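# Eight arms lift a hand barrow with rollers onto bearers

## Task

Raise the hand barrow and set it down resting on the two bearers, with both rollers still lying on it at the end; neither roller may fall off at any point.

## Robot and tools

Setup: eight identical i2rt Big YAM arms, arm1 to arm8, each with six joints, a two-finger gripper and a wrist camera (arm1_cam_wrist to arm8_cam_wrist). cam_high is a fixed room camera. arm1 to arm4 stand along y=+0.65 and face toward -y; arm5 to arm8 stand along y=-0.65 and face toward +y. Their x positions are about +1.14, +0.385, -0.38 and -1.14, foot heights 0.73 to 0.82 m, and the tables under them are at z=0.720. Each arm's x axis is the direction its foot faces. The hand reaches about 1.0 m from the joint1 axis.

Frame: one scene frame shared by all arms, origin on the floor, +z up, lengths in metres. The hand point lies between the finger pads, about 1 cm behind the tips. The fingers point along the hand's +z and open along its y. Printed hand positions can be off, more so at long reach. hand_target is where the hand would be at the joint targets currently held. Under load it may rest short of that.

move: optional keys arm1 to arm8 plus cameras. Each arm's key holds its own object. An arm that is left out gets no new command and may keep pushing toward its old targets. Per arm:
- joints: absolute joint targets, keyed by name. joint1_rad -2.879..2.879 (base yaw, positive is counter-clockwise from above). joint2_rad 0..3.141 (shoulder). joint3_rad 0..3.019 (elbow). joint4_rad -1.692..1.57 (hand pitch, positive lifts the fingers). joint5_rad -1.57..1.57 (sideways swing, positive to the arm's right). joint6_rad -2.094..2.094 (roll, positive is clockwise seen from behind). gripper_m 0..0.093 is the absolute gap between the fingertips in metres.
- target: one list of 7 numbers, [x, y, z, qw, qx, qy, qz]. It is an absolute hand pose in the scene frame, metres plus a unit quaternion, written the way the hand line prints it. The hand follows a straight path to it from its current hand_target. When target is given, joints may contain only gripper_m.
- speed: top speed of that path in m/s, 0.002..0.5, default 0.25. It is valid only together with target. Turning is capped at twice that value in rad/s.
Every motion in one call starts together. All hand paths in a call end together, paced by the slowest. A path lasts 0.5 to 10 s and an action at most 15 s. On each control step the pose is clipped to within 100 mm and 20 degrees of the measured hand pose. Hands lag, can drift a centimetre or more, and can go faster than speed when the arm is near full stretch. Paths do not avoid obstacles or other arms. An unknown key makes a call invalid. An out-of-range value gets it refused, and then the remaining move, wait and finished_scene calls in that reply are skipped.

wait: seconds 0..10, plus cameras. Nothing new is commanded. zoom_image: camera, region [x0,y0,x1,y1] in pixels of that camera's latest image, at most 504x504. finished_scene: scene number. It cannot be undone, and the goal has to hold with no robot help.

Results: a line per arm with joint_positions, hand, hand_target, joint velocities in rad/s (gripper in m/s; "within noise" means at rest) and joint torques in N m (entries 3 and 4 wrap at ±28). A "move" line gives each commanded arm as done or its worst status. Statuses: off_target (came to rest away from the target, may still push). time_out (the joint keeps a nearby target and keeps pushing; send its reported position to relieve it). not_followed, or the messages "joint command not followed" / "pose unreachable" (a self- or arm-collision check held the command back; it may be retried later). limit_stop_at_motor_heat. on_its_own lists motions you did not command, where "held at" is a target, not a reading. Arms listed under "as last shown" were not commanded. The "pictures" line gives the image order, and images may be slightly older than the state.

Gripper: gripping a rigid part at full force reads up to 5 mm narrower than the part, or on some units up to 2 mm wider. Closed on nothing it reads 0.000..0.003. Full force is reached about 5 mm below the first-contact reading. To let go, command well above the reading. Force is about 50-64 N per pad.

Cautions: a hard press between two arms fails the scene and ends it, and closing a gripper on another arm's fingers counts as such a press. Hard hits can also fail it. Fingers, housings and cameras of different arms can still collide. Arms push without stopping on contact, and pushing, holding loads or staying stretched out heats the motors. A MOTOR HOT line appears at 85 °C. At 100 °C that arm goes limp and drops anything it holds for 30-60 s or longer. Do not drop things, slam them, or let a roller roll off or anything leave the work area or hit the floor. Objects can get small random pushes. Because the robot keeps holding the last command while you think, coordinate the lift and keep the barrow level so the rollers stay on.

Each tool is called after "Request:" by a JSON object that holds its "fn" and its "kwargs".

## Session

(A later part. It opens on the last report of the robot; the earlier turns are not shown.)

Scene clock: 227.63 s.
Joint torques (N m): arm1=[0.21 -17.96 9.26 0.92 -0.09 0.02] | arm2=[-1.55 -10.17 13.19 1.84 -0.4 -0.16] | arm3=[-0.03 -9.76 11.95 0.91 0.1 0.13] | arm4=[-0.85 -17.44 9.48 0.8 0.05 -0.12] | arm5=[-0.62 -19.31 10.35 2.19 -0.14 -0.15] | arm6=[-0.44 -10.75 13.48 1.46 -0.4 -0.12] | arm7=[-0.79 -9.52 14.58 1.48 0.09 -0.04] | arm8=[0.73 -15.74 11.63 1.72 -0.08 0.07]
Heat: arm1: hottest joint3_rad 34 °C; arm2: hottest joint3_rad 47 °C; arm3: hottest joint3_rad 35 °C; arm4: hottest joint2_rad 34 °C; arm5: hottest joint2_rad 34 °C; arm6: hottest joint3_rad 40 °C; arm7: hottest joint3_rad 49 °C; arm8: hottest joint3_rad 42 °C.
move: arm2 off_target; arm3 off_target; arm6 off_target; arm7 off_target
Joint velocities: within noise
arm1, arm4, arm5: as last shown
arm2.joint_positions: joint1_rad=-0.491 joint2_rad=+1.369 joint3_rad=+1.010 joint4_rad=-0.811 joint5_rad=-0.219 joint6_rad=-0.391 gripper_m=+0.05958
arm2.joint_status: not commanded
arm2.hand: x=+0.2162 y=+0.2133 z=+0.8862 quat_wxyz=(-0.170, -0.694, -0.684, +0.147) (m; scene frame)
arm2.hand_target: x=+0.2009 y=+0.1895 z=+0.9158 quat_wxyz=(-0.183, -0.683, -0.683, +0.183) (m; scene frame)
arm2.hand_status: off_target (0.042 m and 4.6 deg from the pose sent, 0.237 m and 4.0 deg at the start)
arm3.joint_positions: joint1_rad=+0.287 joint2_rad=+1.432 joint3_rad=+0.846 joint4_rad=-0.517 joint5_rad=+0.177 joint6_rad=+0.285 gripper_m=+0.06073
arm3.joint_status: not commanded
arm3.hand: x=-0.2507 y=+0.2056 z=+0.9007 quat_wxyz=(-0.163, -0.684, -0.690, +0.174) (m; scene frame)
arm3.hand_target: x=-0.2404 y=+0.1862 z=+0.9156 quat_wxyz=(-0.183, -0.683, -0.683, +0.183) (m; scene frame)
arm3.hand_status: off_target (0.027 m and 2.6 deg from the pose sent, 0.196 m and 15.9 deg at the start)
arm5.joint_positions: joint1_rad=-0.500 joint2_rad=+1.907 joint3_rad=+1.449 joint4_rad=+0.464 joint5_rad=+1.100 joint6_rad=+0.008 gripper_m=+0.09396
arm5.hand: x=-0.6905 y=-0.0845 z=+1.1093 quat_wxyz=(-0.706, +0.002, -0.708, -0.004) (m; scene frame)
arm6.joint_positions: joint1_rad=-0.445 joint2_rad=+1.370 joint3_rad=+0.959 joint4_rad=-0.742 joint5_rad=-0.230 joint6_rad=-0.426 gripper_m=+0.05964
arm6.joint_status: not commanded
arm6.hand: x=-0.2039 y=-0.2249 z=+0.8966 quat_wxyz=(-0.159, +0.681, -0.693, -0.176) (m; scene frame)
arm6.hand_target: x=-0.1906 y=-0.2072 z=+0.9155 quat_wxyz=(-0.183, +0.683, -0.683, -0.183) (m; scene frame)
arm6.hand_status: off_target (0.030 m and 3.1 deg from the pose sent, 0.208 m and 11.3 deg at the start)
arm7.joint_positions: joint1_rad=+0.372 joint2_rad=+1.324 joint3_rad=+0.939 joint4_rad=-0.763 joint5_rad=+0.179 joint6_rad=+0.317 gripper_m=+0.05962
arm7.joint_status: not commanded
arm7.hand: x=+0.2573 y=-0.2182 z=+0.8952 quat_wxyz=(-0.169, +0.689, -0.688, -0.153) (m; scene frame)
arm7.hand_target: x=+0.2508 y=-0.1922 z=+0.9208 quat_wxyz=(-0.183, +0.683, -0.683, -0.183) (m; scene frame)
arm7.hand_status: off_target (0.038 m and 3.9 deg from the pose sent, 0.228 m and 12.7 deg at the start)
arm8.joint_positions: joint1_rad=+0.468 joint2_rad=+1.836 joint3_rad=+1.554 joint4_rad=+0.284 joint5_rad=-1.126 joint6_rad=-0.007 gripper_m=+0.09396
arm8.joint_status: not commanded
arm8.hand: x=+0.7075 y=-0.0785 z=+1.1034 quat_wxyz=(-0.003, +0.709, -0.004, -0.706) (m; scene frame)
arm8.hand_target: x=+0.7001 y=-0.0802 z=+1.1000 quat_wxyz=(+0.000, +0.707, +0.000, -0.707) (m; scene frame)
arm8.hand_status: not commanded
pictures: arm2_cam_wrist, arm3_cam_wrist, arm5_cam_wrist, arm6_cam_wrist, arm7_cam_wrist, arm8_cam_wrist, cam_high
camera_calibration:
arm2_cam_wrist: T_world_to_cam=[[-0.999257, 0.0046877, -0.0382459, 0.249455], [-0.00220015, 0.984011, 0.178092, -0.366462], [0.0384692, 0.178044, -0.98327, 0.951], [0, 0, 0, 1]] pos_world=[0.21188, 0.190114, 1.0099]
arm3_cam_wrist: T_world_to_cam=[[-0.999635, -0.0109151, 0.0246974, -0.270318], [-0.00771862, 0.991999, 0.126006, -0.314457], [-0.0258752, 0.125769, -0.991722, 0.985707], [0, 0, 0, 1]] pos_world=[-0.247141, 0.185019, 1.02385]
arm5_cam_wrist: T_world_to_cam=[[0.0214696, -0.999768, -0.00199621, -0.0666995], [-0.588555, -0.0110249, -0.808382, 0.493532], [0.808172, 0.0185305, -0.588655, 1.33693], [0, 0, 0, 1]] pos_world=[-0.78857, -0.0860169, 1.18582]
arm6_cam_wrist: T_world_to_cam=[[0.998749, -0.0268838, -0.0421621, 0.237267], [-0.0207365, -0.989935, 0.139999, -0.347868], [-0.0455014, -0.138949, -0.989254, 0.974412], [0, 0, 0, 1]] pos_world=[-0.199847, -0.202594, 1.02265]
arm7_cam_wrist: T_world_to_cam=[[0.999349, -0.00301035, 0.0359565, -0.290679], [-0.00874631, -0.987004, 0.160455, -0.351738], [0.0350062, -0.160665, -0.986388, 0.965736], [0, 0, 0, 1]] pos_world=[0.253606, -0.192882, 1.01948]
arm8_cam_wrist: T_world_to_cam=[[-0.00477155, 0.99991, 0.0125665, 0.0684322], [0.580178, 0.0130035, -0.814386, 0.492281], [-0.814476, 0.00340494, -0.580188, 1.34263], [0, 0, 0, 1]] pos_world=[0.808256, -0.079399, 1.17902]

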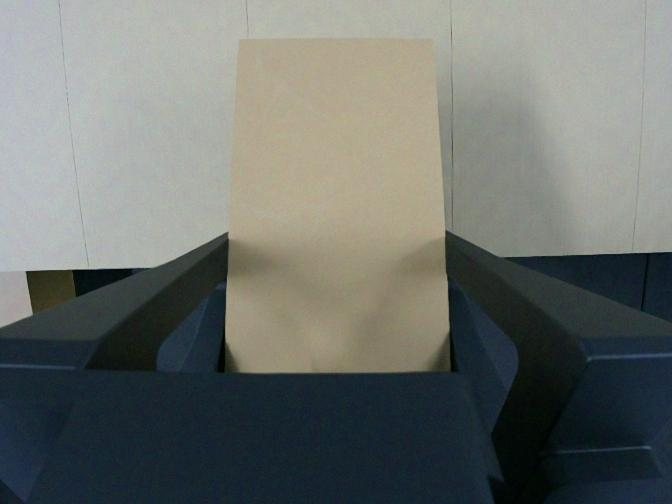

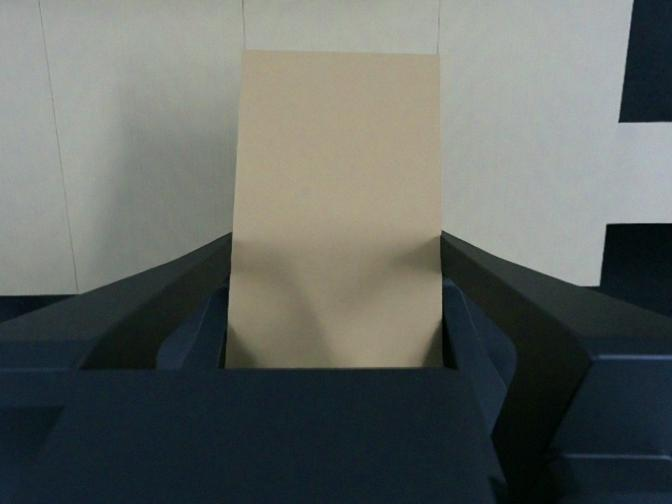

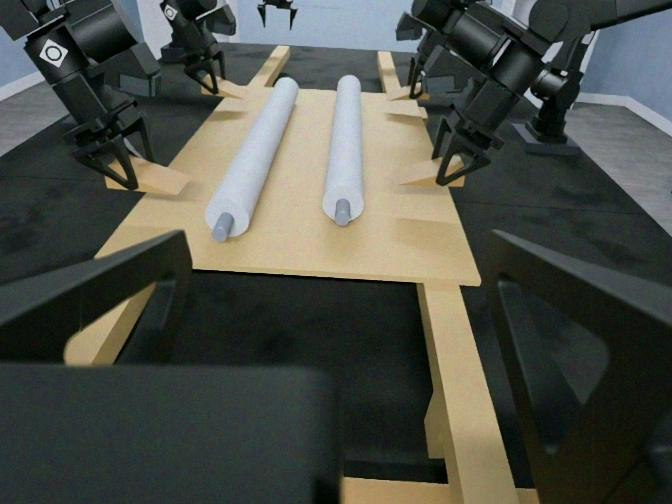

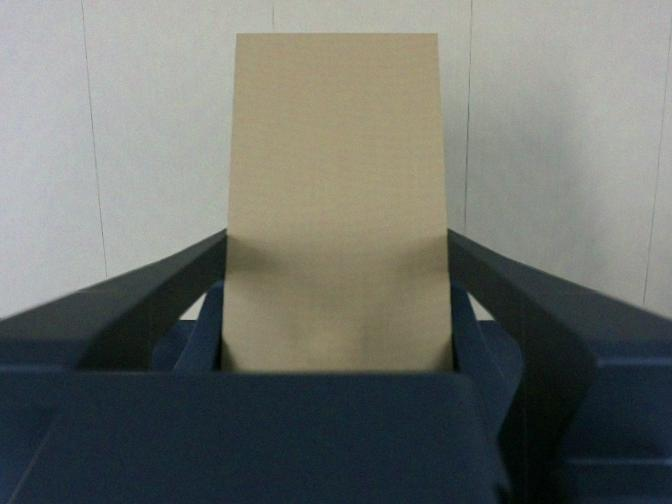

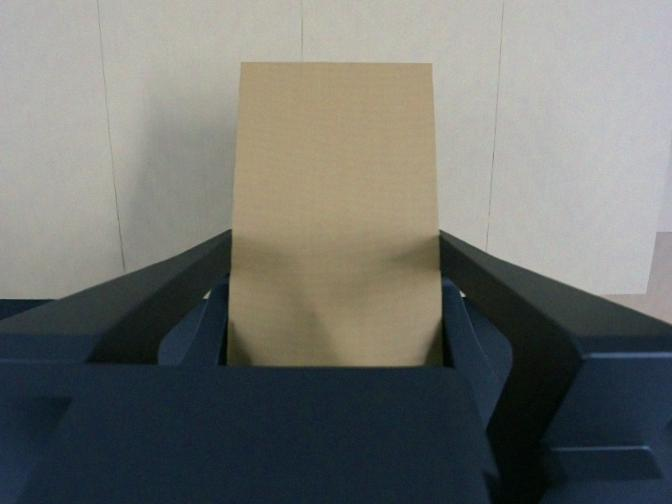

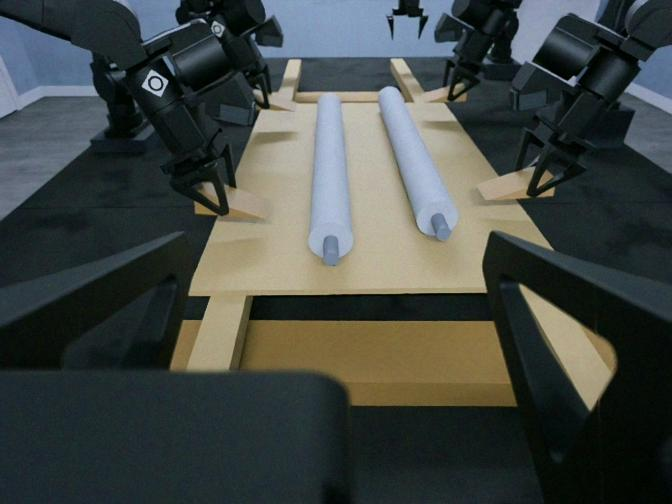

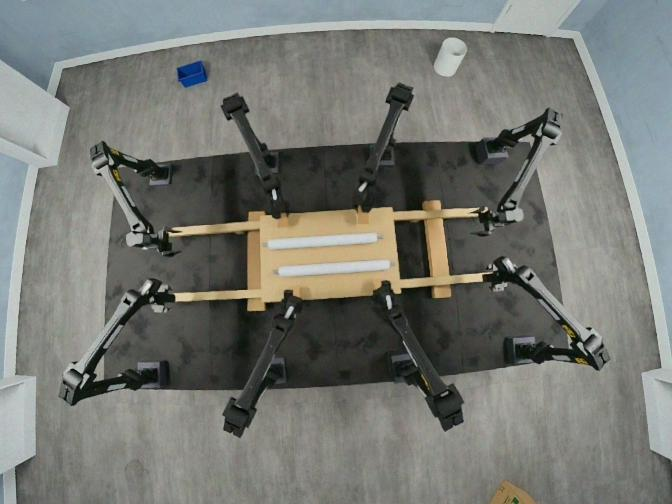

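Request:
{"fn": "move", "kwargs": {"arm2": {"target": [0.185, 0.129, 0.894, 0.2097, 0.6753, 0.6753, -0.2097], "speed": 0.06}, "arm3": {"target": [-0.230, 0.134, 0.881, 0.1949, 0.6797, 0.6797, -0.1949], "speed": 0.06}, "arm6": {"target": [-0.177, -0.163, 0.881, -0.2008, 0.678, -0.678, -0.2008], "speed": 0.06}, "arm7": {"target": [0.2435, -0.137, 0.8936, -0.2126, 0.6744, -0.6744, -0.2126], "speed": 0.06}, "cameras": ["arm2_cam_wrist","arm3_cam_wrist","arm6_cam_wrist","arm7_cam_wrist","arm5_cam_wrist","arm8_cam_wrist"]}}

Scene clock: 239.60 s.
Joint torques (N m): arm1=[-0.03 -18.26 9.29 0.88 -0.06 0.06] | arm2=[-0.21 -12.22 12.93 1.95 -0.41 0.07] | arm3=[-1.26 -11.87 11.32 1.06 0.1 -0.07] | arm4=[-0.85 -17.38 9.47 0.8 0.05 -0.12] | arm5=[-0.73 -19.43 10.32 2.15 -0.13 -0.15] | arm6=[0.5 -12.86 12.92 1.72 -0.41 0.1] | arm7=[-0.56 -10.93 14.09 1.65 0.42 -0.08] | arm8=[0.67 -15.68 11.64 1.7 -0.08 0.07]
Heat: arm1: hottest joint3_rad 34 °C; arm2: hottest joint3_rad 49 °C; arm3: hottest joint3_rad 35 °C; arm4: hottest joint2_rad 34 °C; arm5: hottest joint3_rad 34 °C; arm6: hottest joint3_rad 42 °C; arm7: hottest joint3_rad 51 °C; arm8: hottest joint3_rad 43 °C.
move: arm2 off_target; arm3 off_target; arm6 off_target; arm7 off_target
Joint velocities: within noise
arm1, arm4, arm5, arm8: as last shown
arm2.joint_positions: joint1_rad=-0.491 joint2_rad=+1.508 joint3_rad=+1.071 joint4_rad=-0.657 joint5_rad=-0.242 joint6_rad=-0.384 gripper_m=+0.05958
arm2.joint_status: not commanded
arm2.hand: x=+0.1946 y=+0.1593 z=+0.8652 quat_wxyz=(-0.194, -0.684, -0.680, +0.176) (m; scene frame)
arm2.hand_target: x=+0.1861 y=+0.1317 z=+0.8950 quat_wxyz=(-0.210, -0.675, -0.675, +0.210) (m; scene frame)
arm2.hand_status: off_target (0.043 m and 4.4 deg from the pose sent, 0.090 m and 8.8 deg at the start)
arm3.joint_positions: joint1_rad=+0.287 joint2_rad=+1.602 joint3_rad=+0.926 joint4_rad=-0.392 joint5_rad=+0.180 joint6_rad=+0.286 gripper_m=+0.06073
arm3.joint_status: not commanded
arm3.hand: x=-0.2337 y=+0.1567 z=+0.8685 quat_wxyz=(-0.178, -0.682, -0.685, +0.183) (m; scene frame)
arm3.hand_target: x=-0.2304 y=+0.1350 z=+0.8817 quat_wxyz=(-0.195, -0.680, -0.680, +0.195) (m; scene frame)
arm3.hand_status: off_target (0.026 m and 2.5 deg from the pose sent, 0.077 m and 4.5 deg at the start)
arm6.joint_positions: joint1_rad=-0.445 joint2_rad=+1.502 joint3_rad=+0.985 joint4_rad=-0.586 joint5_rad=-0.247 joint6_rad=-0.426 gripper_m=+0.05964
arm6.joint_status: not commanded
arm6.hand: x=-0.1861 y=-0.1850 z=+0.8639 quat_wxyz=(-0.179, +0.681, -0.684, -0.191) (m; scene frame)
arm6.hand_target: x=-0.1776 y=-0.1643 z=+0.8815 quat_wxyz=(-0.201, +0.678, -0.678, -0.201) (m; scene frame)
arm6.hand_status: off_target (0.029 m and 2.9 deg from the pose sent, 0.069 m and 5.9 deg at the start)
arm7.joint_positions: joint1_rad=+0.355 joint2_rad=+1.453 joint3_rad=+0.964 joint4_rad=-0.571 joint5_rad=+0.187 joint6_rad=+0.287 gripper_m=+0.05962
arm7.joint_status: not commanded
arm7.hand: x=+0.2487 y=-0.1667 z=+0.8691 quat_wxyz=(-0.195, +0.683, -0.680, -0.185) (m; scene frame)
arm7.hand_target: x=+0.2442 y=-0.1394 z=+0.8944 quat_wxyz=(-0.213, +0.674, -0.674, -0.212) (m; scene frame)
arm7.hand_status: off_target (0.039 m and 3.9 deg from the pose sent, 0.082 m and 8.7 deg at the start)
pictures: arm2_cam_wrist, arm3_cam_wrist, arm5_cam_wrist, arm6_cam_wrist, arm7_cam_wrist, arm8_cam_wrist
camera_calibration:
arm2_cam_wrist: T_world_to_cam=[[-0.999605, -0.0015876, -0.028061, 0.219528], [-0.00442479, 0.994842, 0.101337, -0.244452], [0.0277554, 0.101421, -0.994456, 0.964749], [0, 0, 0, 1]] pos_world=[0.191582, 0.145694, 0.990333]
arm3_cam_wrist: T_world_to_cam=[[-0.999847, -0.00755923, 0.015774, -0.245993], [-0.00608242, 0.995772, 0.091656, -0.232071], [-0.0164001, 0.091546, -0.995666, 0.971398], [0, 0, 0, 1]] pos_world=[-0.231436, 0.140303, 0.992338]
arm5_cam_wrist: T_world_to_cam=[[0.0214696, -0.999768, -0.00199621, -0.0666995], [-0.588555, -0.0110249, -0.808382, 0.493532], [0.808172, 0.0185305, -0.588655, 1.33693], [0, 0, 0, 1]] pos_world=[-0.78857, -0.0860169, 1.18582]
arm6_cam_wrist: T_world_to_cam=[[0.999304, -0.0172199, -0.0330833, 0.213321], [-0.0142241, -0.995953, 0.0887439, -0.259099], [-0.0344775, -0.0882115, -0.995505, 0.96535], [0, 0, 0, 1]] pos_world=[-0.183575, -0.169222, 0.991061]
arm7_cam_wrist: T_world_to_cam=[[0.999616, 0.000457712, 0.027704, -0.273216], [-0.00170045, -0.996965, 0.0778269, -0.22848], [0.0276556, -0.0778442, -0.996582, 0.973051], [0, 0, 0, 1]] pos_world=[0.245812, -0.151915, 0.995076]
arm8_cam_wrist: T_world_to_cam=[[-0.00477155, 0.99991, 0.0125665, 0.0684322], [0.580178, 0.0130035, -0.814386, 0.492281], [-0.814476, 0.00340494, -0.580188, 1.34263], [0, 0, 0, 1]] pos_world=[0.808256, -0.079399, 1.17902]

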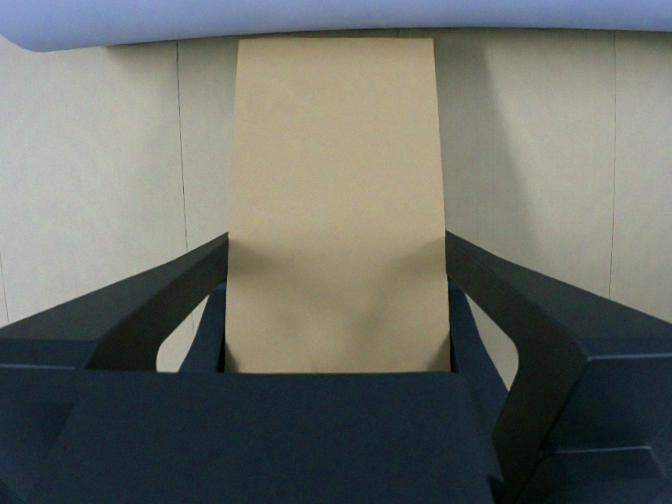

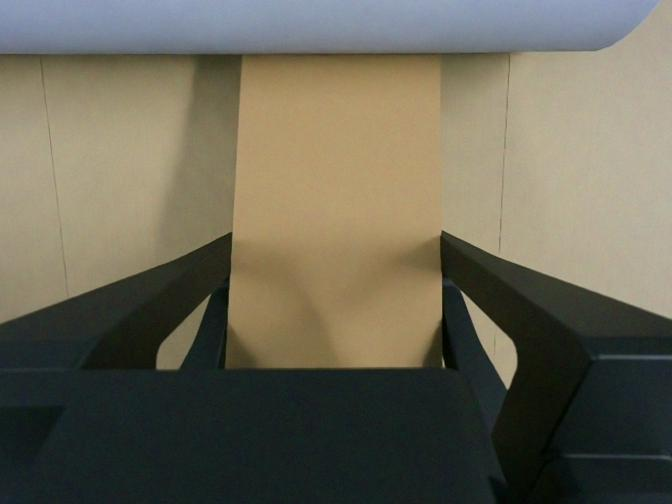

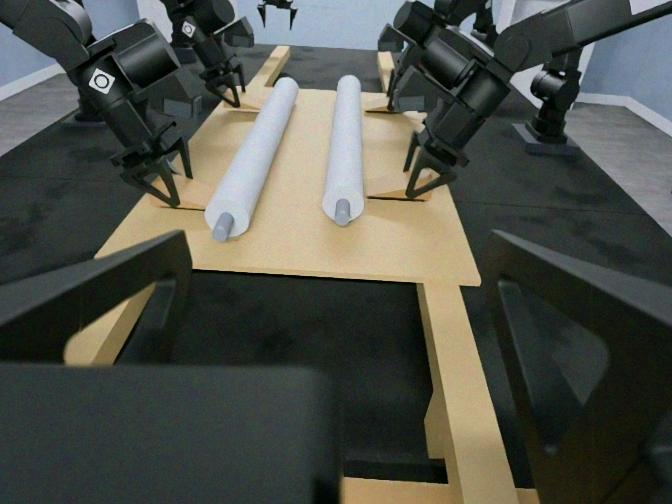

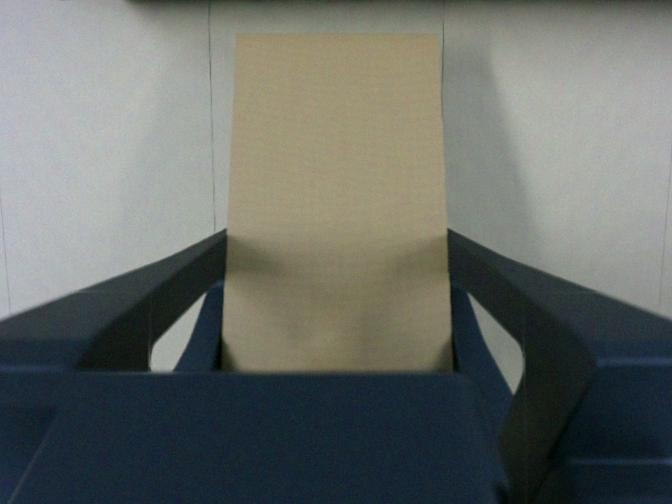

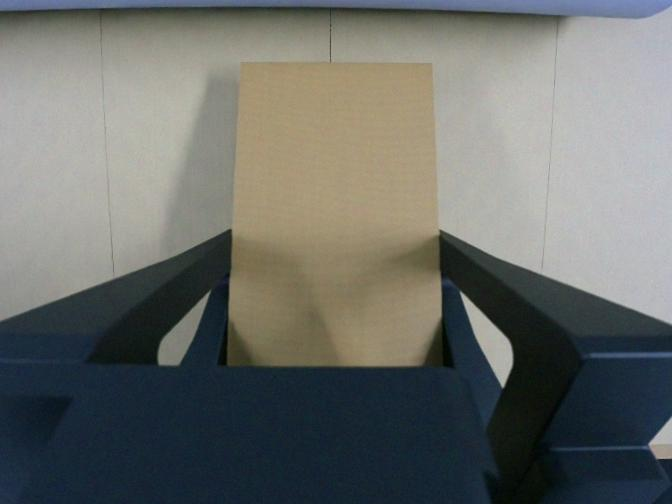

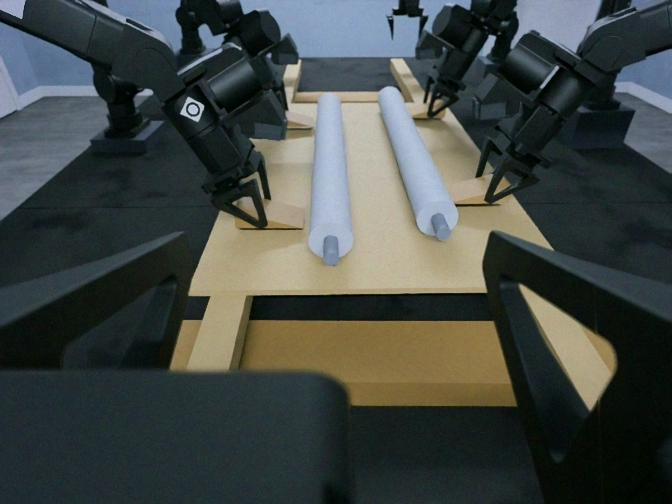

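Request:
{"fn": "zoom_image", "kwargs": {"camera": "arm8_cam_wrist", "region": [170, 60, 560, 300]}}

Request:
{"fn": "zoom_image", "kwargs": {"camera": "arm5_cam_wrist", "region": [100, 50, 490, 290]}}

Scaled by 1.292 from the camera's 672x504 image, which has a finer 960x720 frame.

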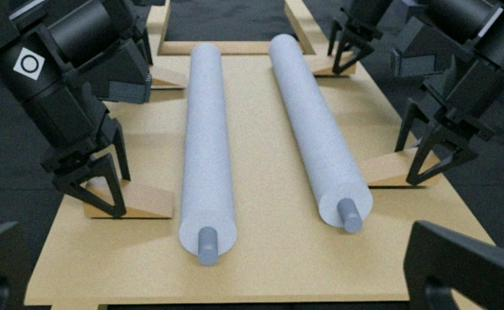

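Scaled by 1.292 from the camera's 672x504 image, which has a finer 960x720 frame.

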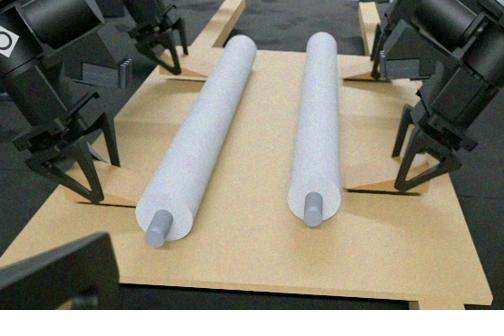

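Request:
{"fn": "move", "kwargs": {"arm2": {"target": [0.185, 0.127, 0.880, 0.2097, 0.6753, 0.6753, -0.2097], "speed": 0.03}, "arm3": {"target": [-0.230, 0.133, 0.867, 0.1949, 0.6797, 0.6797, -0.1949], "speed": 0.03}, "arm6": {"target": [-0.177, -0.155, 0.867, -0.2008, 0.678, -0.678, -0.2008], "speed": 0.03}, "arm7": {"target": [0.2435, -0.122, 0.880, -0.2126, 0.6744, -0.6744, -0.2126], "speed": 0.03}, "cameras": ["arm2_cam_wrist","arm3_cam_wrist","arm6_cam_wrist","arm7_cam_wrist","arm5_cam_wrist","arm8_cam_wrist"]}}

Request:
{"fn": "zoom_image", "kwargs": {"camera": "arm8_cam_wrist", "region": [170, 60, 560, 300]}}

Request:
{"fn": "zoom_image", "kwargs": {"camera": "arm5_cam_wrist", "region": [100, 50, 490, 290]}}

Scene clock: 251.07 s.
Joint torques (N m): arm1=[-0.26 -18.26 9.14 0.99 -0.08 0.02] | arm2=[-0.03 -12.45 11.78 2.15 -0.34 0.07] | arm3=[-1.44 -12.16 10.3 1.16 0.07 -0.08] | arm4=[-0.85 -17.44 9.48 0.8 0.05 -0.12] | arm5=[-0.73 -19.37 10.32 2.15 -0.13 -0.15] | arm6=[0.97 -13.1 12.77 1.7 -0.25 0.16] | arm7=[-0.62 -11.28 13.87 1.66 0.17 -0.08] | arm8=[0.73 -15.74 11.64 1.7 -0.08 0.07]
Heat: arm1: hottest joint3_rad 34 °C; arm2: hottest joint3_rad 49 °C; arm3: hottest joint3_rad 35 °C; arm4: hottest joint2_rad 34 °C; arm5: hottest joint3_rad 35 °C; arm6: hottest joint3_rad 41 °C; arm7: hottest joint3_rad 49 °C; arm8: hottest joint3_rad 43 °C.
move: arm2 off_target; arm3 off_target; arm6 off_target; arm7 off_target
Joint velocities: within noise
arm1, arm4, arm5, arm8: as last shown
arm2.joint_positions: joint1_rad=-0.491 joint2_rad=+1.530 joint3_rad=+1.072 joint4_rad=-0.620 joint5_rad=-0.243 joint6_rad=-0.382 gripper_m=+0.05958
arm2.joint_status: not commanded
arm2.hand: x=+0.1911 y=+0.1519 z=+0.8586 quat_wxyz=(-0.197, -0.683, -0.679, +0.183) (m; scene frame)
arm2.hand_target: x=+0.1857 y=+0.1287 z=+0.8807 quat_wxyz=(-0.210, -0.675, -0.675, +0.210) (m; scene frame)
arm2.hand_status: off_target (0.033 m and 3.5 deg from the pose sent, 0.037 m and 4.4 deg at the start)
arm3.joint_positions: joint1_rad=+0.287 joint2_rad=+1.630 joint3_rad=+0.926 joint4_rad=-0.354 joint5_rad=+0.180 joint6_rad=+0.286 gripper_m=+0.06073
arm3.joint_status: not commanded
arm3.hand: x=-0.2317 y=+0.1512 z=+0.8591 quat_wxyz=(-0.182, -0.682, -0.684, +0.185) (m; scene frame)
arm3.hand_target: x=-0.2303 y=+0.1336 z=+0.8675 quat_wxyz=(-0.195, -0.680, -0.680, +0.195) (m; scene frame)
arm3.hand_status: off_target (0.020 m and 1.9 deg from the pose sent, 0.024 m and 2.5 deg at the start)
arm6.joint_positions: joint1_rad=-0.443 joint2_rad=+1.536 joint3_rad=+0.986 joint4_rad=-0.548 joint5_rad=-0.248 joint6_rad=-0.426 gripper_m=+0.05964
arm6.joint_status: not commanded
arm6.hand: x=-0.1837 y=-0.1781 z=+0.8517 quat_wxyz=(-0.181, +0.681, -0.683, -0.192) (m; scene frame)
arm6.hand_target: x=-0.1776 y=-0.1562 z=+0.8677 quat_wxyz=(-0.201, +0.678, -0.678, -0.201) (m; scene frame)
arm6.hand_status: off_target (0.028 m and 2.6 deg from the pose sent, 0.032 m and 2.9 deg at the start)
arm7.joint_positions: joint1_rad=+0.344 joint2_rad=+1.503 joint3_rad=+0.983 joint4_rad=-0.534 joint5_rad=+0.187 joint6_rad=+0.277 gripper_m=+0.05962
arm7.joint_status: not commanded
arm7.hand: x=+0.2492 y=-0.1511 z=+0.8581 quat_wxyz=(-0.198, +0.681, -0.680, -0.186) (m; scene frame)
arm7.hand_target: x=+0.2442 y=-0.1241 z=+0.8809 quat_wxyz=(-0.213, +0.674, -0.674, -0.212) (m; scene frame)
arm7.hand_status: off_target (0.037 m and 3.7 deg from the pose sent, 0.046 m and 3.9 deg at the start)
pictures: arm2_cam_wrist, arm3_cam_wrist, arm5_cam_wrist, arm6_cam_wrist, arm7_cam_wrist, arm8_cam_wrist
camera_calibration:
arm2_cam_wrist: T_world_to_cam=[[-0.999745, -0.000228092, -0.0225761, 0.210988], [-0.00218976, 0.996214, 0.0869048, -0.224669], [0.0224708, 0.0869321, -0.995961, 0.963504], [0, 0, 0, 1]] pos_world=[0.188791, 0.140107, 0.983901]
arm3_cam_wrist: T_world_to_cam=[[-0.999897, -0.00736267, 0.0123366, -0.240939], [-0.00633178, 0.996644, 0.0816139, -0.217236], [-0.0128961, 0.0815274, -0.996588, 0.965731], [0, 0, 0, 1]] pos_world=[-0.229835, 0.135999, 0.983137]
arm5_cam_wrist: T_world_to_cam=[[0.0214696, -0.999768, -0.00199621, -0.0666995], [-0.588555, -0.0110249, -0.808382, 0.493532], [0.808172, 0.0185305, -0.588655, 1.33693], [0, 0, 0, 1]] pos_world=[-0.78857, -0.0860169, 1.18582]
arm6_cam_wrist: T_world_to_cam=[[0.999393, -0.0150215, -0.0314403, 0.209601], [-0.012305, -0.996315, 0.0848775, -0.247447], [-0.0325995, -0.0844391, -0.995895, 0.955191], [0, 0, 0, 1]] pos_world=[-0.18138, -0.162731, 0.978862]
arm7_cam_wrist: T_world_to_cam=[[0.999533, -0.00259721, 0.0304429, -0.276213], [-0.0047803, -0.997403, 0.0718591, -0.206212], [0.0301772, -0.0719711, -0.99695, 0.963892], [0, 0, 0, 1]] pos_world=[0.246011, -0.137022, 0.984179]
arm8_cam_wrist: T_world_to_cam=[[-0.00477155, 0.99991, 0.0125665, 0.0684322], [0.580178, 0.0130035, -0.814386, 0.492281], [-0.814476, 0.00340494, -0.580188, 1.34263], [0, 0, 0, 1]] pos_world=[0.808256, -0.079399, 1.17902]

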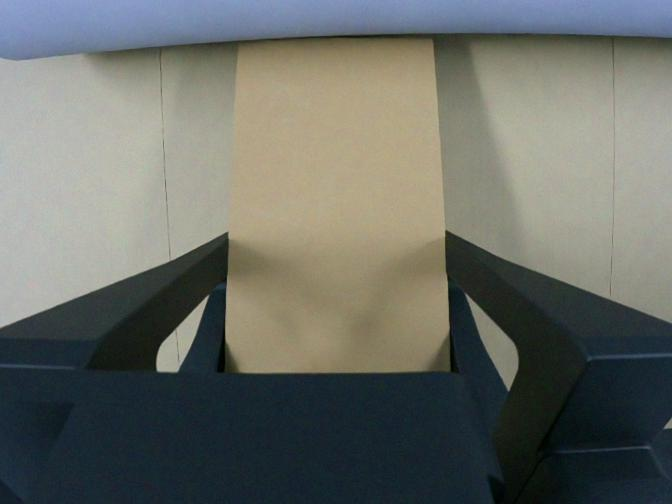

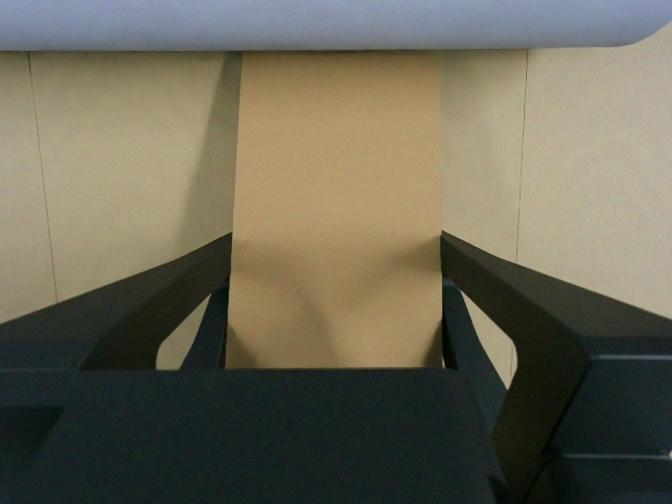

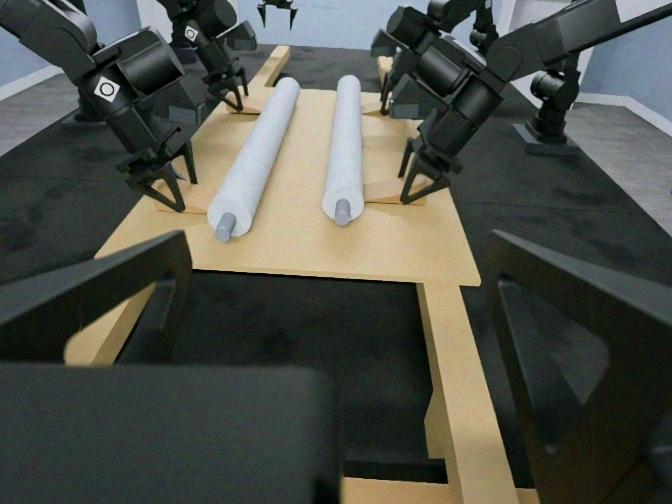

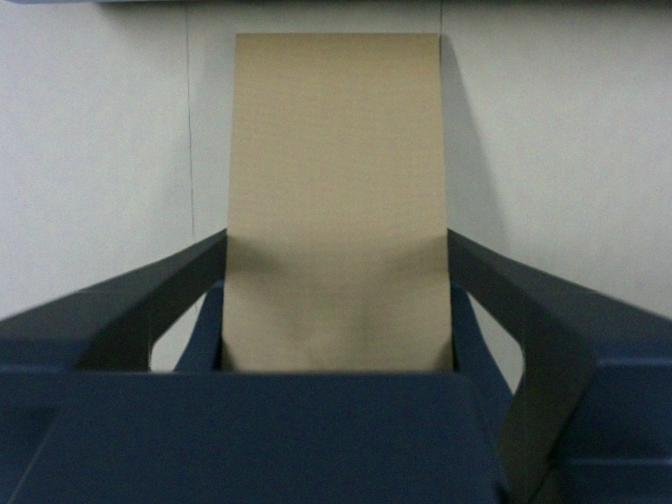

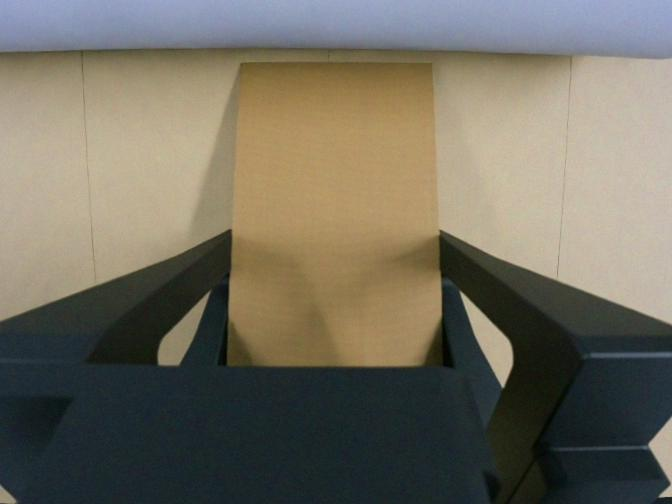

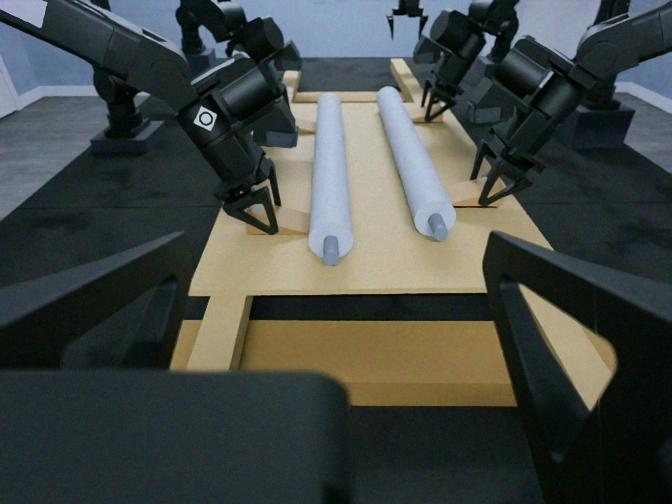

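Scaled by 1.292 from the camera's 672x504 image, which has a finer 960x720 frame.

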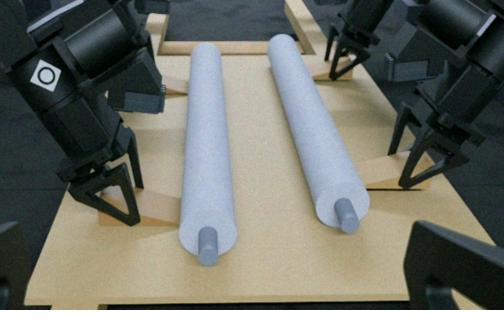

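Scaled by 1.292 from the camera's 672x504 image, which has a finer 960x720 frame.

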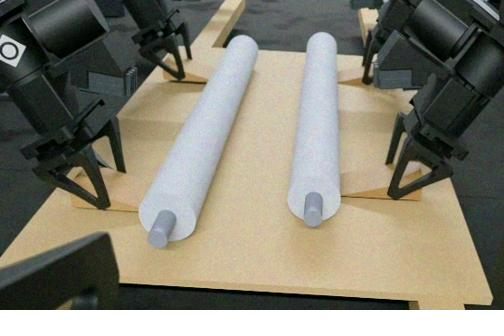

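Request:
{"fn": "move", "kwargs": {"arm2": {"target": [0.185, 0.133, 0.868, 0.2097, 0.6753, 0.6753, -0.2097], "speed": 0.03}, "arm3": {"target": [-0.230, 0.137, 0.857, 0.1949, 0.6797, 0.6797, -0.1949], "speed": 0.03}, "arm6": {"target": [-0.177, -0.147, 0.862, -0.2008, 0.678, -0.678, -0.2008], "speed": 0.03}, "arm7": {"target": [0.2435, -0.116, 0.874, -0.2126, 0.6744, -0.6744, -0.2126], "speed": 0.03}, "cameras": ["arm2_cam_wrist","arm3_cam_wrist","arm6_cam_wrist","arm7_cam_wrist","arm5_cam_wrist","arm8_cam_wrist"]}}

Request:
{"fn": "zoom_image", "kwargs": {"camera": "arm8_cam_wrist", "region": [170, 60, 560, 300]}}

Request:
{"fn": "zoom_image", "kwargs": {"camera": "arm5_cam_wrist", "region": [100, 50, 490, 290]}}

Scene clock: 257.63 s.
Joint torques (N m): arm1=[0.09 -17.96 9.2 1.05 -0.08 0.04] | arm2=[-0.5 -12.69 9.55 2.22 -0.4 0.02] | arm3=[-1.14 -12.16 8.61 1.07 0.09 -0.06] | arm4=[-0.91 -17.44 9.47 0.8 0.05 -0.12] | arm5=[-0.73 -19.37 10.33 2.21 -0.14 -0.16] | arm6=[0.97 -13.27 12.68 1.72 -0.08 0.22] | arm7=[-0.73 -11.11 13.39 1.59 0.08 -0.08] | arm8=[0.73 -15.74 11.64 1.7 -0.08 0.07]
Heat: arm1: hottest joint3_rad 34 °C; arm2: hottest joint3_rad 49 °C; arm3: hottest joint3_rad 35 °C; arm4: hottest joint2_rad 34 °C; arm5: hottest joint3_rad 35 °C; arm6: hottest joint3_rad 41 °C; arm7: hottest joint3_rad 49 °C; arm8: hottest joint3_rad 43 °C.
move: arm2 off_target; arm3 done; arm6 off_target; arm7 off_target
Joint velocities: within noise
arm1, arm4, arm5, arm8: as last shown
arm2.joint_positions: joint1_rad=-0.491 joint2_rad=+1.534 joint3_rad=+1.072 joint4_rad=-0.587 joint5_rad=-0.243 joint6_rad=-0.381 gripper_m=+0.05958
arm2.joint_status: not commanded
arm2.hand: x=+0.1881 y=+0.1455 z=+0.8604 quat_wxyz=(-0.202, -0.679, -0.678, +0.196) (m; scene frame)
arm2.hand_target: x=+0.1851 y=+0.1334 z=+0.8682 quat_wxyz=(-0.210, -0.675, -0.675, +0.210) (m; scene frame)
arm2.hand_status: off_target (0.015 m and 1.9 deg from the pose sent, 0.022 m and 3.5 deg at the start)
arm3.joint_positions: joint1_rad=+0.287 joint2_rad=+1.642 joint3_rad=+0.926 joint4_rad=-0.323 joint5_rad=+0.181 joint6_rad=+0.286 gripper_m=+0.06073
arm3.joint_status: not commanded
arm3.hand: x=-0.2299 y=+0.1461 z=+0.8567 quat_wxyz=(-0.190, -0.681, -0.681, +0.189) (m; scene frame)
arm3.hand_target: x=-0.2301 y=+0.1371 z=+0.8572 quat_wxyz=(-0.195, -0.680, -0.680, +0.195) (m; scene frame)
arm3.hand_status: done (0.009 m and 0.9 deg from the pose sent, 0.015 m and 1.9 deg at the start)
arm6.joint_positions: joint1_rad=-0.435 joint2_rad=+1.558 joint3_rad=+0.999 joint4_rad=-0.535 joint5_rad=-0.248 joint6_rad=-0.425 gripper_m=+0.05964
arm6.joint_status: not commanded
arm6.hand: x=-0.1840 y=-0.1698 z=+0.8481 quat_wxyz=(-0.182, +0.683, -0.680, -0.193) (m; scene frame)
arm6.hand_target: x=-0.1776 y=-0.1482 z=+0.8626 quat_wxyz=(-0.201, +0.678, -0.678, -0.201) (m; scene frame)
arm6.hand_status: off_target (0.028 m and 2.4 deg from the pose sent, 0.033 m and 2.6 deg at the start)
arm7.joint_positions: joint1_rad=+0.339 joint2_rad=+1.521 joint3_rad=+0.996 joint4_rad=-0.516 joint5_rad=+0.186 joint6_rad=+0.274 gripper_m=+0.05962
arm7.joint_status: not commanded
arm7.hand: x=+0.2484 y=-0.1423 z=+0.8573 quat_wxyz=(-0.201, +0.679, -0.680, -0.191) (m; scene frame)
arm7.hand_target: x=+0.2442 y=-0.1177 z=+0.8747 quat_wxyz=(-0.213, +0.674, -0.674, -0.213) (m; scene frame)
arm7.hand_status: off_target (0.032 m and 2.9 deg from the pose sent, 0.039 m and 3.6 deg at the start)
pictures: arm2_cam_wrist, arm3_cam_wrist, arm5_cam_wrist, arm6_cam_wrist, arm7_cam_wrist, arm8_cam_wrist
camera_calibration:
arm2_cam_wrist: T_world_to_cam=[[-0.999941, -0.000654089, -0.0108354, 0.198064], [-0.00130993, 0.998159, 0.0606315, -0.196317], [0.0107758, 0.0606422, -0.998101, 0.973841], [0, 0, 0, 1]] pos_world=[0.187301, 0.13703, 0.986041]
arm3_cam_wrist: T_world_to_cam=[[-0.999955, -0.0067905, 0.00667322, -0.234365], [-0.0063478, 0.997913, 0.0642593, -0.197301], [-0.00709565, 0.064214, -0.997911, 0.968716], [0, 0, 0, 1]] pos_world=[-0.228733, 0.133093, 0.980935]
arm5_cam_wrist: T_world_to_cam=[[0.0214696, -0.999768, -0.00199621, -0.0666995], [-0.588555, -0.0110249, -0.808382, 0.493532], [0.808172, 0.0185305, -0.588655, 1.33693], [0, 0, 0, 1]] pos_world=[-0.78857, -0.0860169, 1.18582]
arm6_cam_wrist: T_world_to_cam=[[0.999507, -0.00827007, -0.0303018, 0.210165], [-0.00578646, -0.996685, 0.081152, -0.234623], [-0.0308724, -0.0809366, -0.996241, 0.953439], [0, 0, 0, 1]] pos_world=[-0.181984, -0.154939, 0.975263]
arm7_cam_wrist: T_world_to_cam=[[0.999615, -0.00477713, 0.0273263, -0.273118], [-0.00640615, -0.998187, 0.0598402, -0.186782], [0.0269909, -0.0599922, -0.997834, 0.966948], [0, 0, 0, 1]] pos_world=[0.245717, -0.129739, 0.983494]
arm8_cam_wrist: T_world_to_cam=[[-0.00477155, 0.99991, 0.0125665, 0.0684322], [0.580178, 0.0130035, -0.814386, 0.492281], [-0.814476, 0.00340494, -0.580188, 1.34263], [0, 0, 0, 1]] pos_world=[0.808256, -0.079399, 1.17902]

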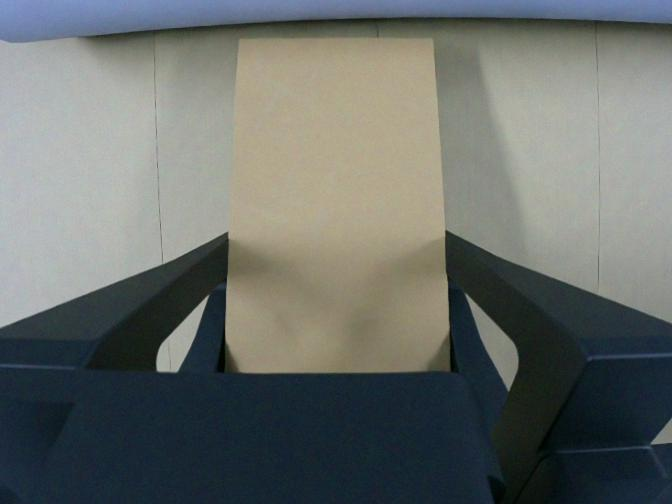

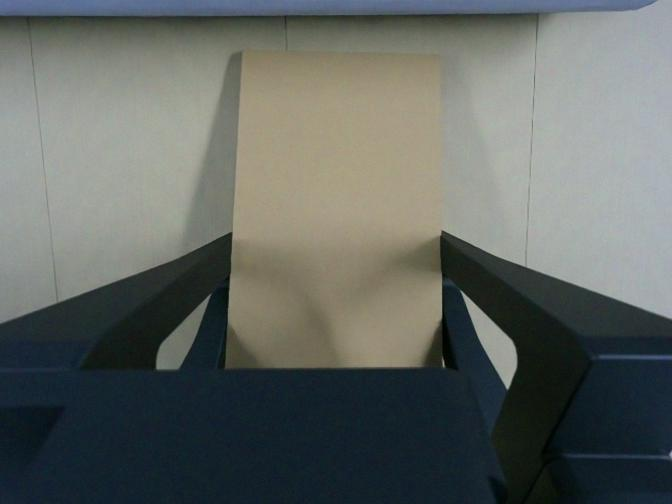

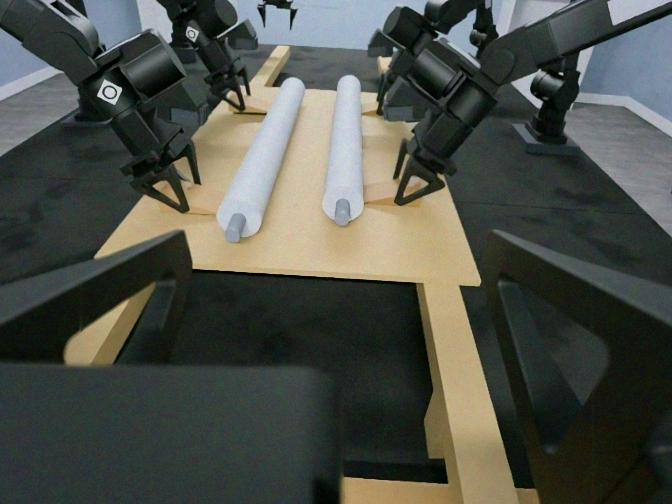

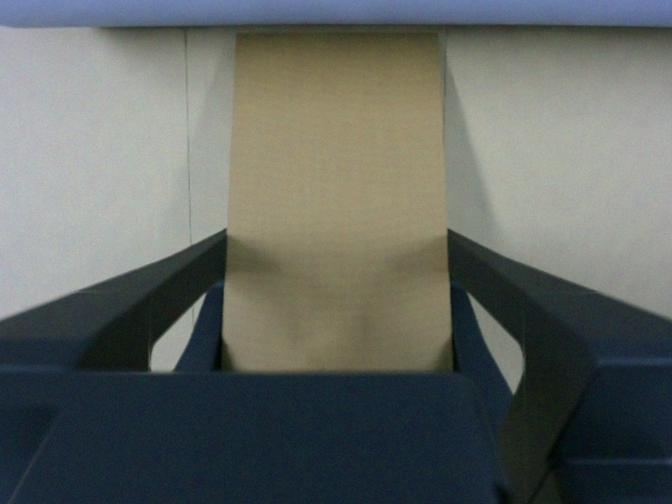

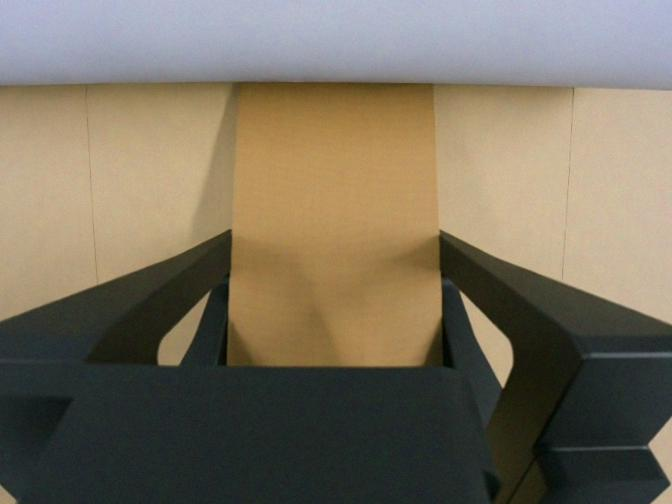

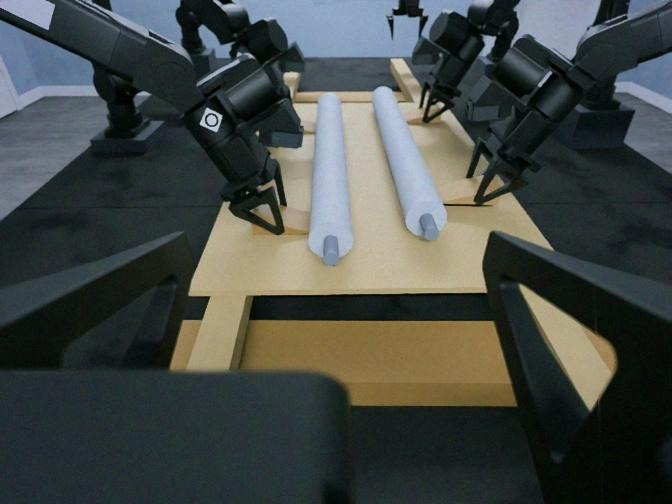

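Scaled by 1.292 from the camera's 672x504 image, which has a finer 960x720 frame.

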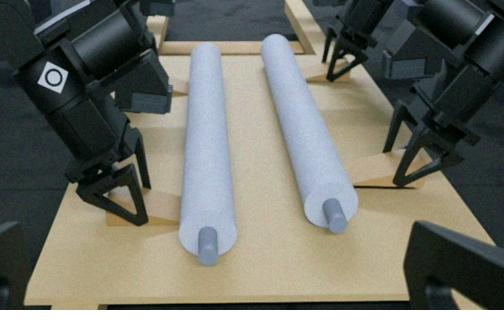

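Scaled by 1.292 from the camera's 672x504 image, which has a finer 960x720 frame.

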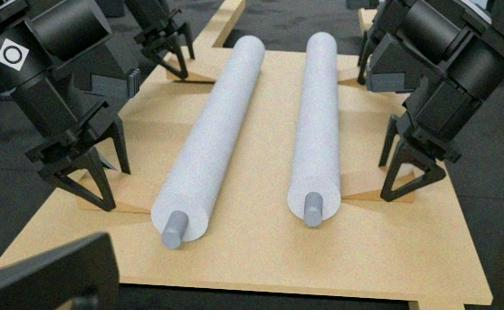

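Request:
{"fn": "wait", "kwargs": {"seconds": 0.1, "cameras": ["arm8_cam_wrist","arm5_cam_wrist"]}}

Request:
{"fn": "zoom_image", "kwargs": {"camera": "arm8_cam_wrist", "region": [170, 60, 560, 300]}}

Scene clock: 259.30 s.
Joint torques (N m): arm1=[0.03 -18.08 9.18 0.92 -0.07 0.03] | arm2=[-0.5 -12.69 9.55 2.17 -0.4 0.02] | arm3=[-1.14 -12.16 8.59 1.1 0.09 -0.05] | arm4=[-0.85 -17.44 9.47 0.79 0.05 -0.12] | arm5=[-0.67 -19.43 10.33 2.15 -0.13 -0.15] | arm6=[0.91 -13.33 12.67 1.69 -0.08 0.21] | arm7=[-0.85 -11.46 13.38 1.58 0.08 -0.07] | arm8=[0.73 -15.74 11.64 1.72 -0.08 0.07]
Heat: arm1: hottest joint3_rad 34 °C; arm2: hottest joint3_rad 49 °C; arm3: hottest joint3_rad 34 °C; arm4: hottest joint2_rad 34 °C; arm5: hottest joint3_rad 35 °C; arm6: hottest joint3_rad 41 °C; arm7: hottest joint3_rad 50 °C; arm8: hottest joint3_rad 43 °C.
Joint velocities: within noise
arm1.joint_positions: joint1_rad=-0.501 joint2_rad=+1.758 joint3_rad=+1.506 joint4_rad=-1.332 joint5_rad=+0.002 joint6_rad=+1.092 gripper_m=+0.09396
arm1.joint_status: not commanded
arm1.hand: x=+0.8985 y=+0.1884 z=+0.9173 quat_wxyz=(+0.011, -1.000, +0.000, -0.004) (m; scene frame)
arm1.hand_target: x=+0.9000 y=+0.1801 z=+0.9202 quat_wxyz=(+0.000, -1.000, +0.000, +0.000) (m; scene frame)
arm1.hand_status: not commanded
arm2.joint_positions: joint1_rad=-0.491 joint2_rad=+1.535 joint3_rad=+1.072 joint4_rad=-0.587 joint5_rad=-0.244 joint6_rad=-0.381 gripper_m=+0.05958
arm2.joint_status: not commanded
arm2.hand: x=+0.1882 y=+0.1454 z=+0.8596 quat_wxyz=(-0.202, -0.679, -0.678, +0.196) (m; scene frame)
arm2.hand_target: x=+0.1851 y=+0.1334 z=+0.8682 quat_wxyz=(-0.210, -0.675, -0.675, +0.210) (m; scene frame)
arm2.hand_status: off_target (0.015 m and 1.9 deg from the pose sent, 0.022 m and 3.5 deg at the start)
arm3.joint_positions: joint1_rad=+0.287 joint2_rad=+1.642 joint3_rad=+0.926 joint4_rad=-0.323 joint5_rad=+0.181 joint6_rad=+0.286 gripper_m=+0.06073
arm3.joint_status: not commanded
arm3.hand: x=-0.2300 y=+0.1460 z=+0.8567 quat_wxyz=(-0.190, -0.681, -0.681, +0.190) (m; scene frame)
arm3.hand_target: x=-0.2301 y=+0.1371 z=+0.8572 quat_wxyz=(-0.195, -0.680, -0.680, +0.195) (m; scene frame)
arm3.hand_status: done (0.009 m and 0.8 deg from the pose sent, 0.015 m and 1.9 deg at the start)
arm4.joint_positions: joint1_rad=+0.587 joint2_rad=+1.797 joint3_rad=+1.536 joint4_rad=-1.333 joint5_rad=-0.004 joint6_rad=-1.017 gripper_m=+0.09396
arm4.joint_status: not commanded
arm4.hand: x=-0.8602 y=+0.1952 z=+0.9134 quat_wxyz=(+0.007, -0.003, -1.000, -0.012) (m; scene frame)
arm4.hand_target: x=-0.8600 y=+0.1900 z=+0.9200 quat_wxyz=(+0.000, +0.000, -1.000, +0.000) (m; scene frame)
arm4.hand_status: not commanded
arm5.joint_positions: joint1_rad=-0.500 joint2_rad=+1.907 joint3_rad=+1.449 joint4_rad=+0.464 joint5_rad=+1.100 joint6_rad=+0.008 gripper_m=+0.09396
arm5.joint_status: not commanded
arm5.hand: x=-0.6905 y=-0.0845 z=+1.1093 quat_wxyz=(-0.706, +0.002, -0.708, -0.004) (m; scene frame)
arm5.hand_target: x=-0.6803 y=-0.0807 z=+1.0999 quat_wxyz=(-0.707, +0.000, -0.707, +0.000) (m; scene frame)
arm5.hand_status: not commanded
arm6.joint_positions: joint1_rad=-0.435 joint2_rad=+1.558 joint3_rad=+0.999 joint4_rad=-0.535 joint5_rad=-0.248 joint6_rad=-0.424 gripper_m=+0.05964
arm6.joint_status: not commanded
arm6.hand: x=-0.1840 y=-0.1698 z=+0.8481 quat_wxyz=(-0.182, +0.683, -0.681, -0.193) (m; scene frame)
arm6.hand_target: x=-0.1776 y=-0.1482 z=+0.8626 quat_wxyz=(-0.201, +0.678, -0.678, -0.201) (m; scene frame)
arm6.hand_status: off_target (0.028 m and 2.4 deg from the pose sent, 0.033 m and 2.6 deg at the start)
arm7.joint_positions: joint1_rad=+0.339 joint2_rad=+1.522 joint3_rad=+0.996 joint4_rad=-0.516 joint5_rad=+0.186 joint6_rad=+0.274 gripper_m=+0.05962
arm7.joint_status: not commanded
arm7.hand: x=+0.2484 y=-0.1423 z=+0.8571 quat_wxyz=(-0.201, +0.679, -0.679, -0.191) (m; scene frame)
arm7.hand_target: x=+0.2441 y=-0.1177 z=+0.8746 quat_wxyz=(-0.213, +0.674, -0.674, -0.212) (m; scene frame)
arm7.hand_status: off_target (0.032 m and 2.9 deg from the pose sent, 0.039 m and 3.6 deg at the start)
arm8.joint_positions: joint1_rad=+0.468 joint2_rad=+1.836 joint3_rad=+1.554 joint4_rad=+0.284 joint5_rad=-1.126 joint6_rad=-0.007 gripper_m=+0.09396
arm8.joint_status: not commanded
arm8.hand: x=+0.7075 y=-0.0785 z=+1.1034 quat_wxyz=(-0.003, +0.709, -0.004, -0.706) (m; scene frame)
arm8.hand_target: x=+0.7001 y=-0.0802 z=+1.1000 quat_wxyz=(+0.000, +0.707, +0.000, -0.707) (m; scene frame)
arm8.hand_status: not commanded
wait: 0.10 s; at rest from the start
pictures: arm5_cam_wrist, arm8_cam_wrist
camera_calibration:
arm5_cam_wrist: T_world_to_cam=[[0.0214696, -0.999768, -0.00199621, -0.0666995], [-0.588555, -0.0110249, -0.808382, 0.493532], [0.808172, 0.0185305, -0.588655, 1.33693], [0, 0, 0, 1]] pos_world=[-0.78857, -0.0860169, 1.18582]
arm8_cam_wrist: T_world_to_cam=[[-0.00477155, 0.99991, 0.0125665, 0.0684322], [0.580178, 0.0130035, -0.814386, 0.492281], [-0.814476, 0.00340494, -0.580188, 1.34263], [0, 0, 0, 1]] pos_world=[0.808256, -0.079399, 1.17902]

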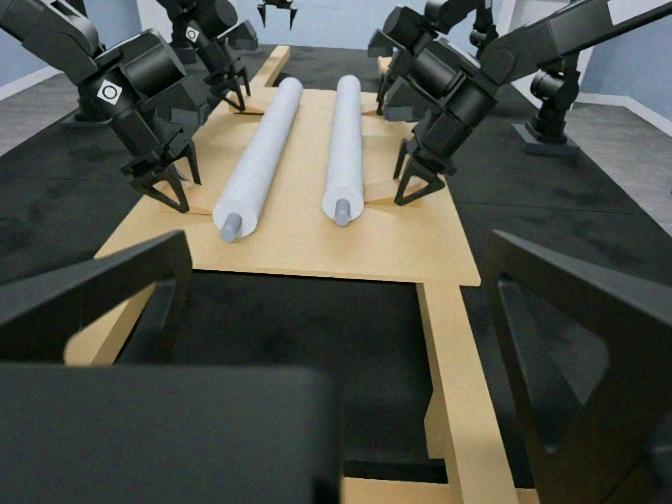

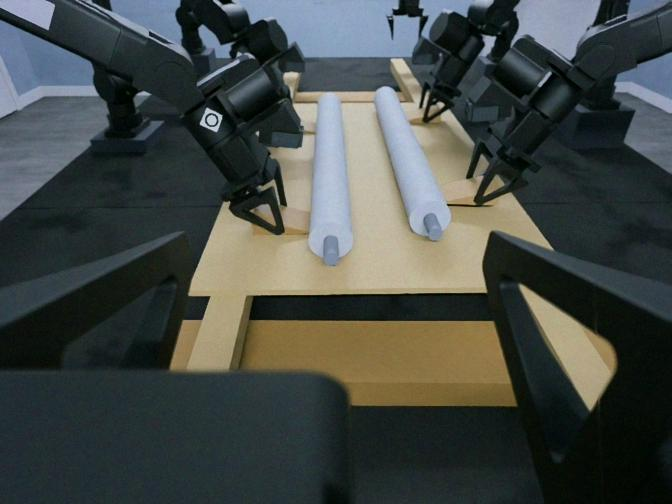

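Scaled by 1.292 from the camera's 672x504 image, which has a finer 960x720 frame.

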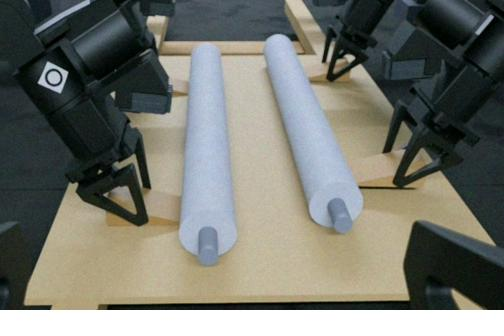

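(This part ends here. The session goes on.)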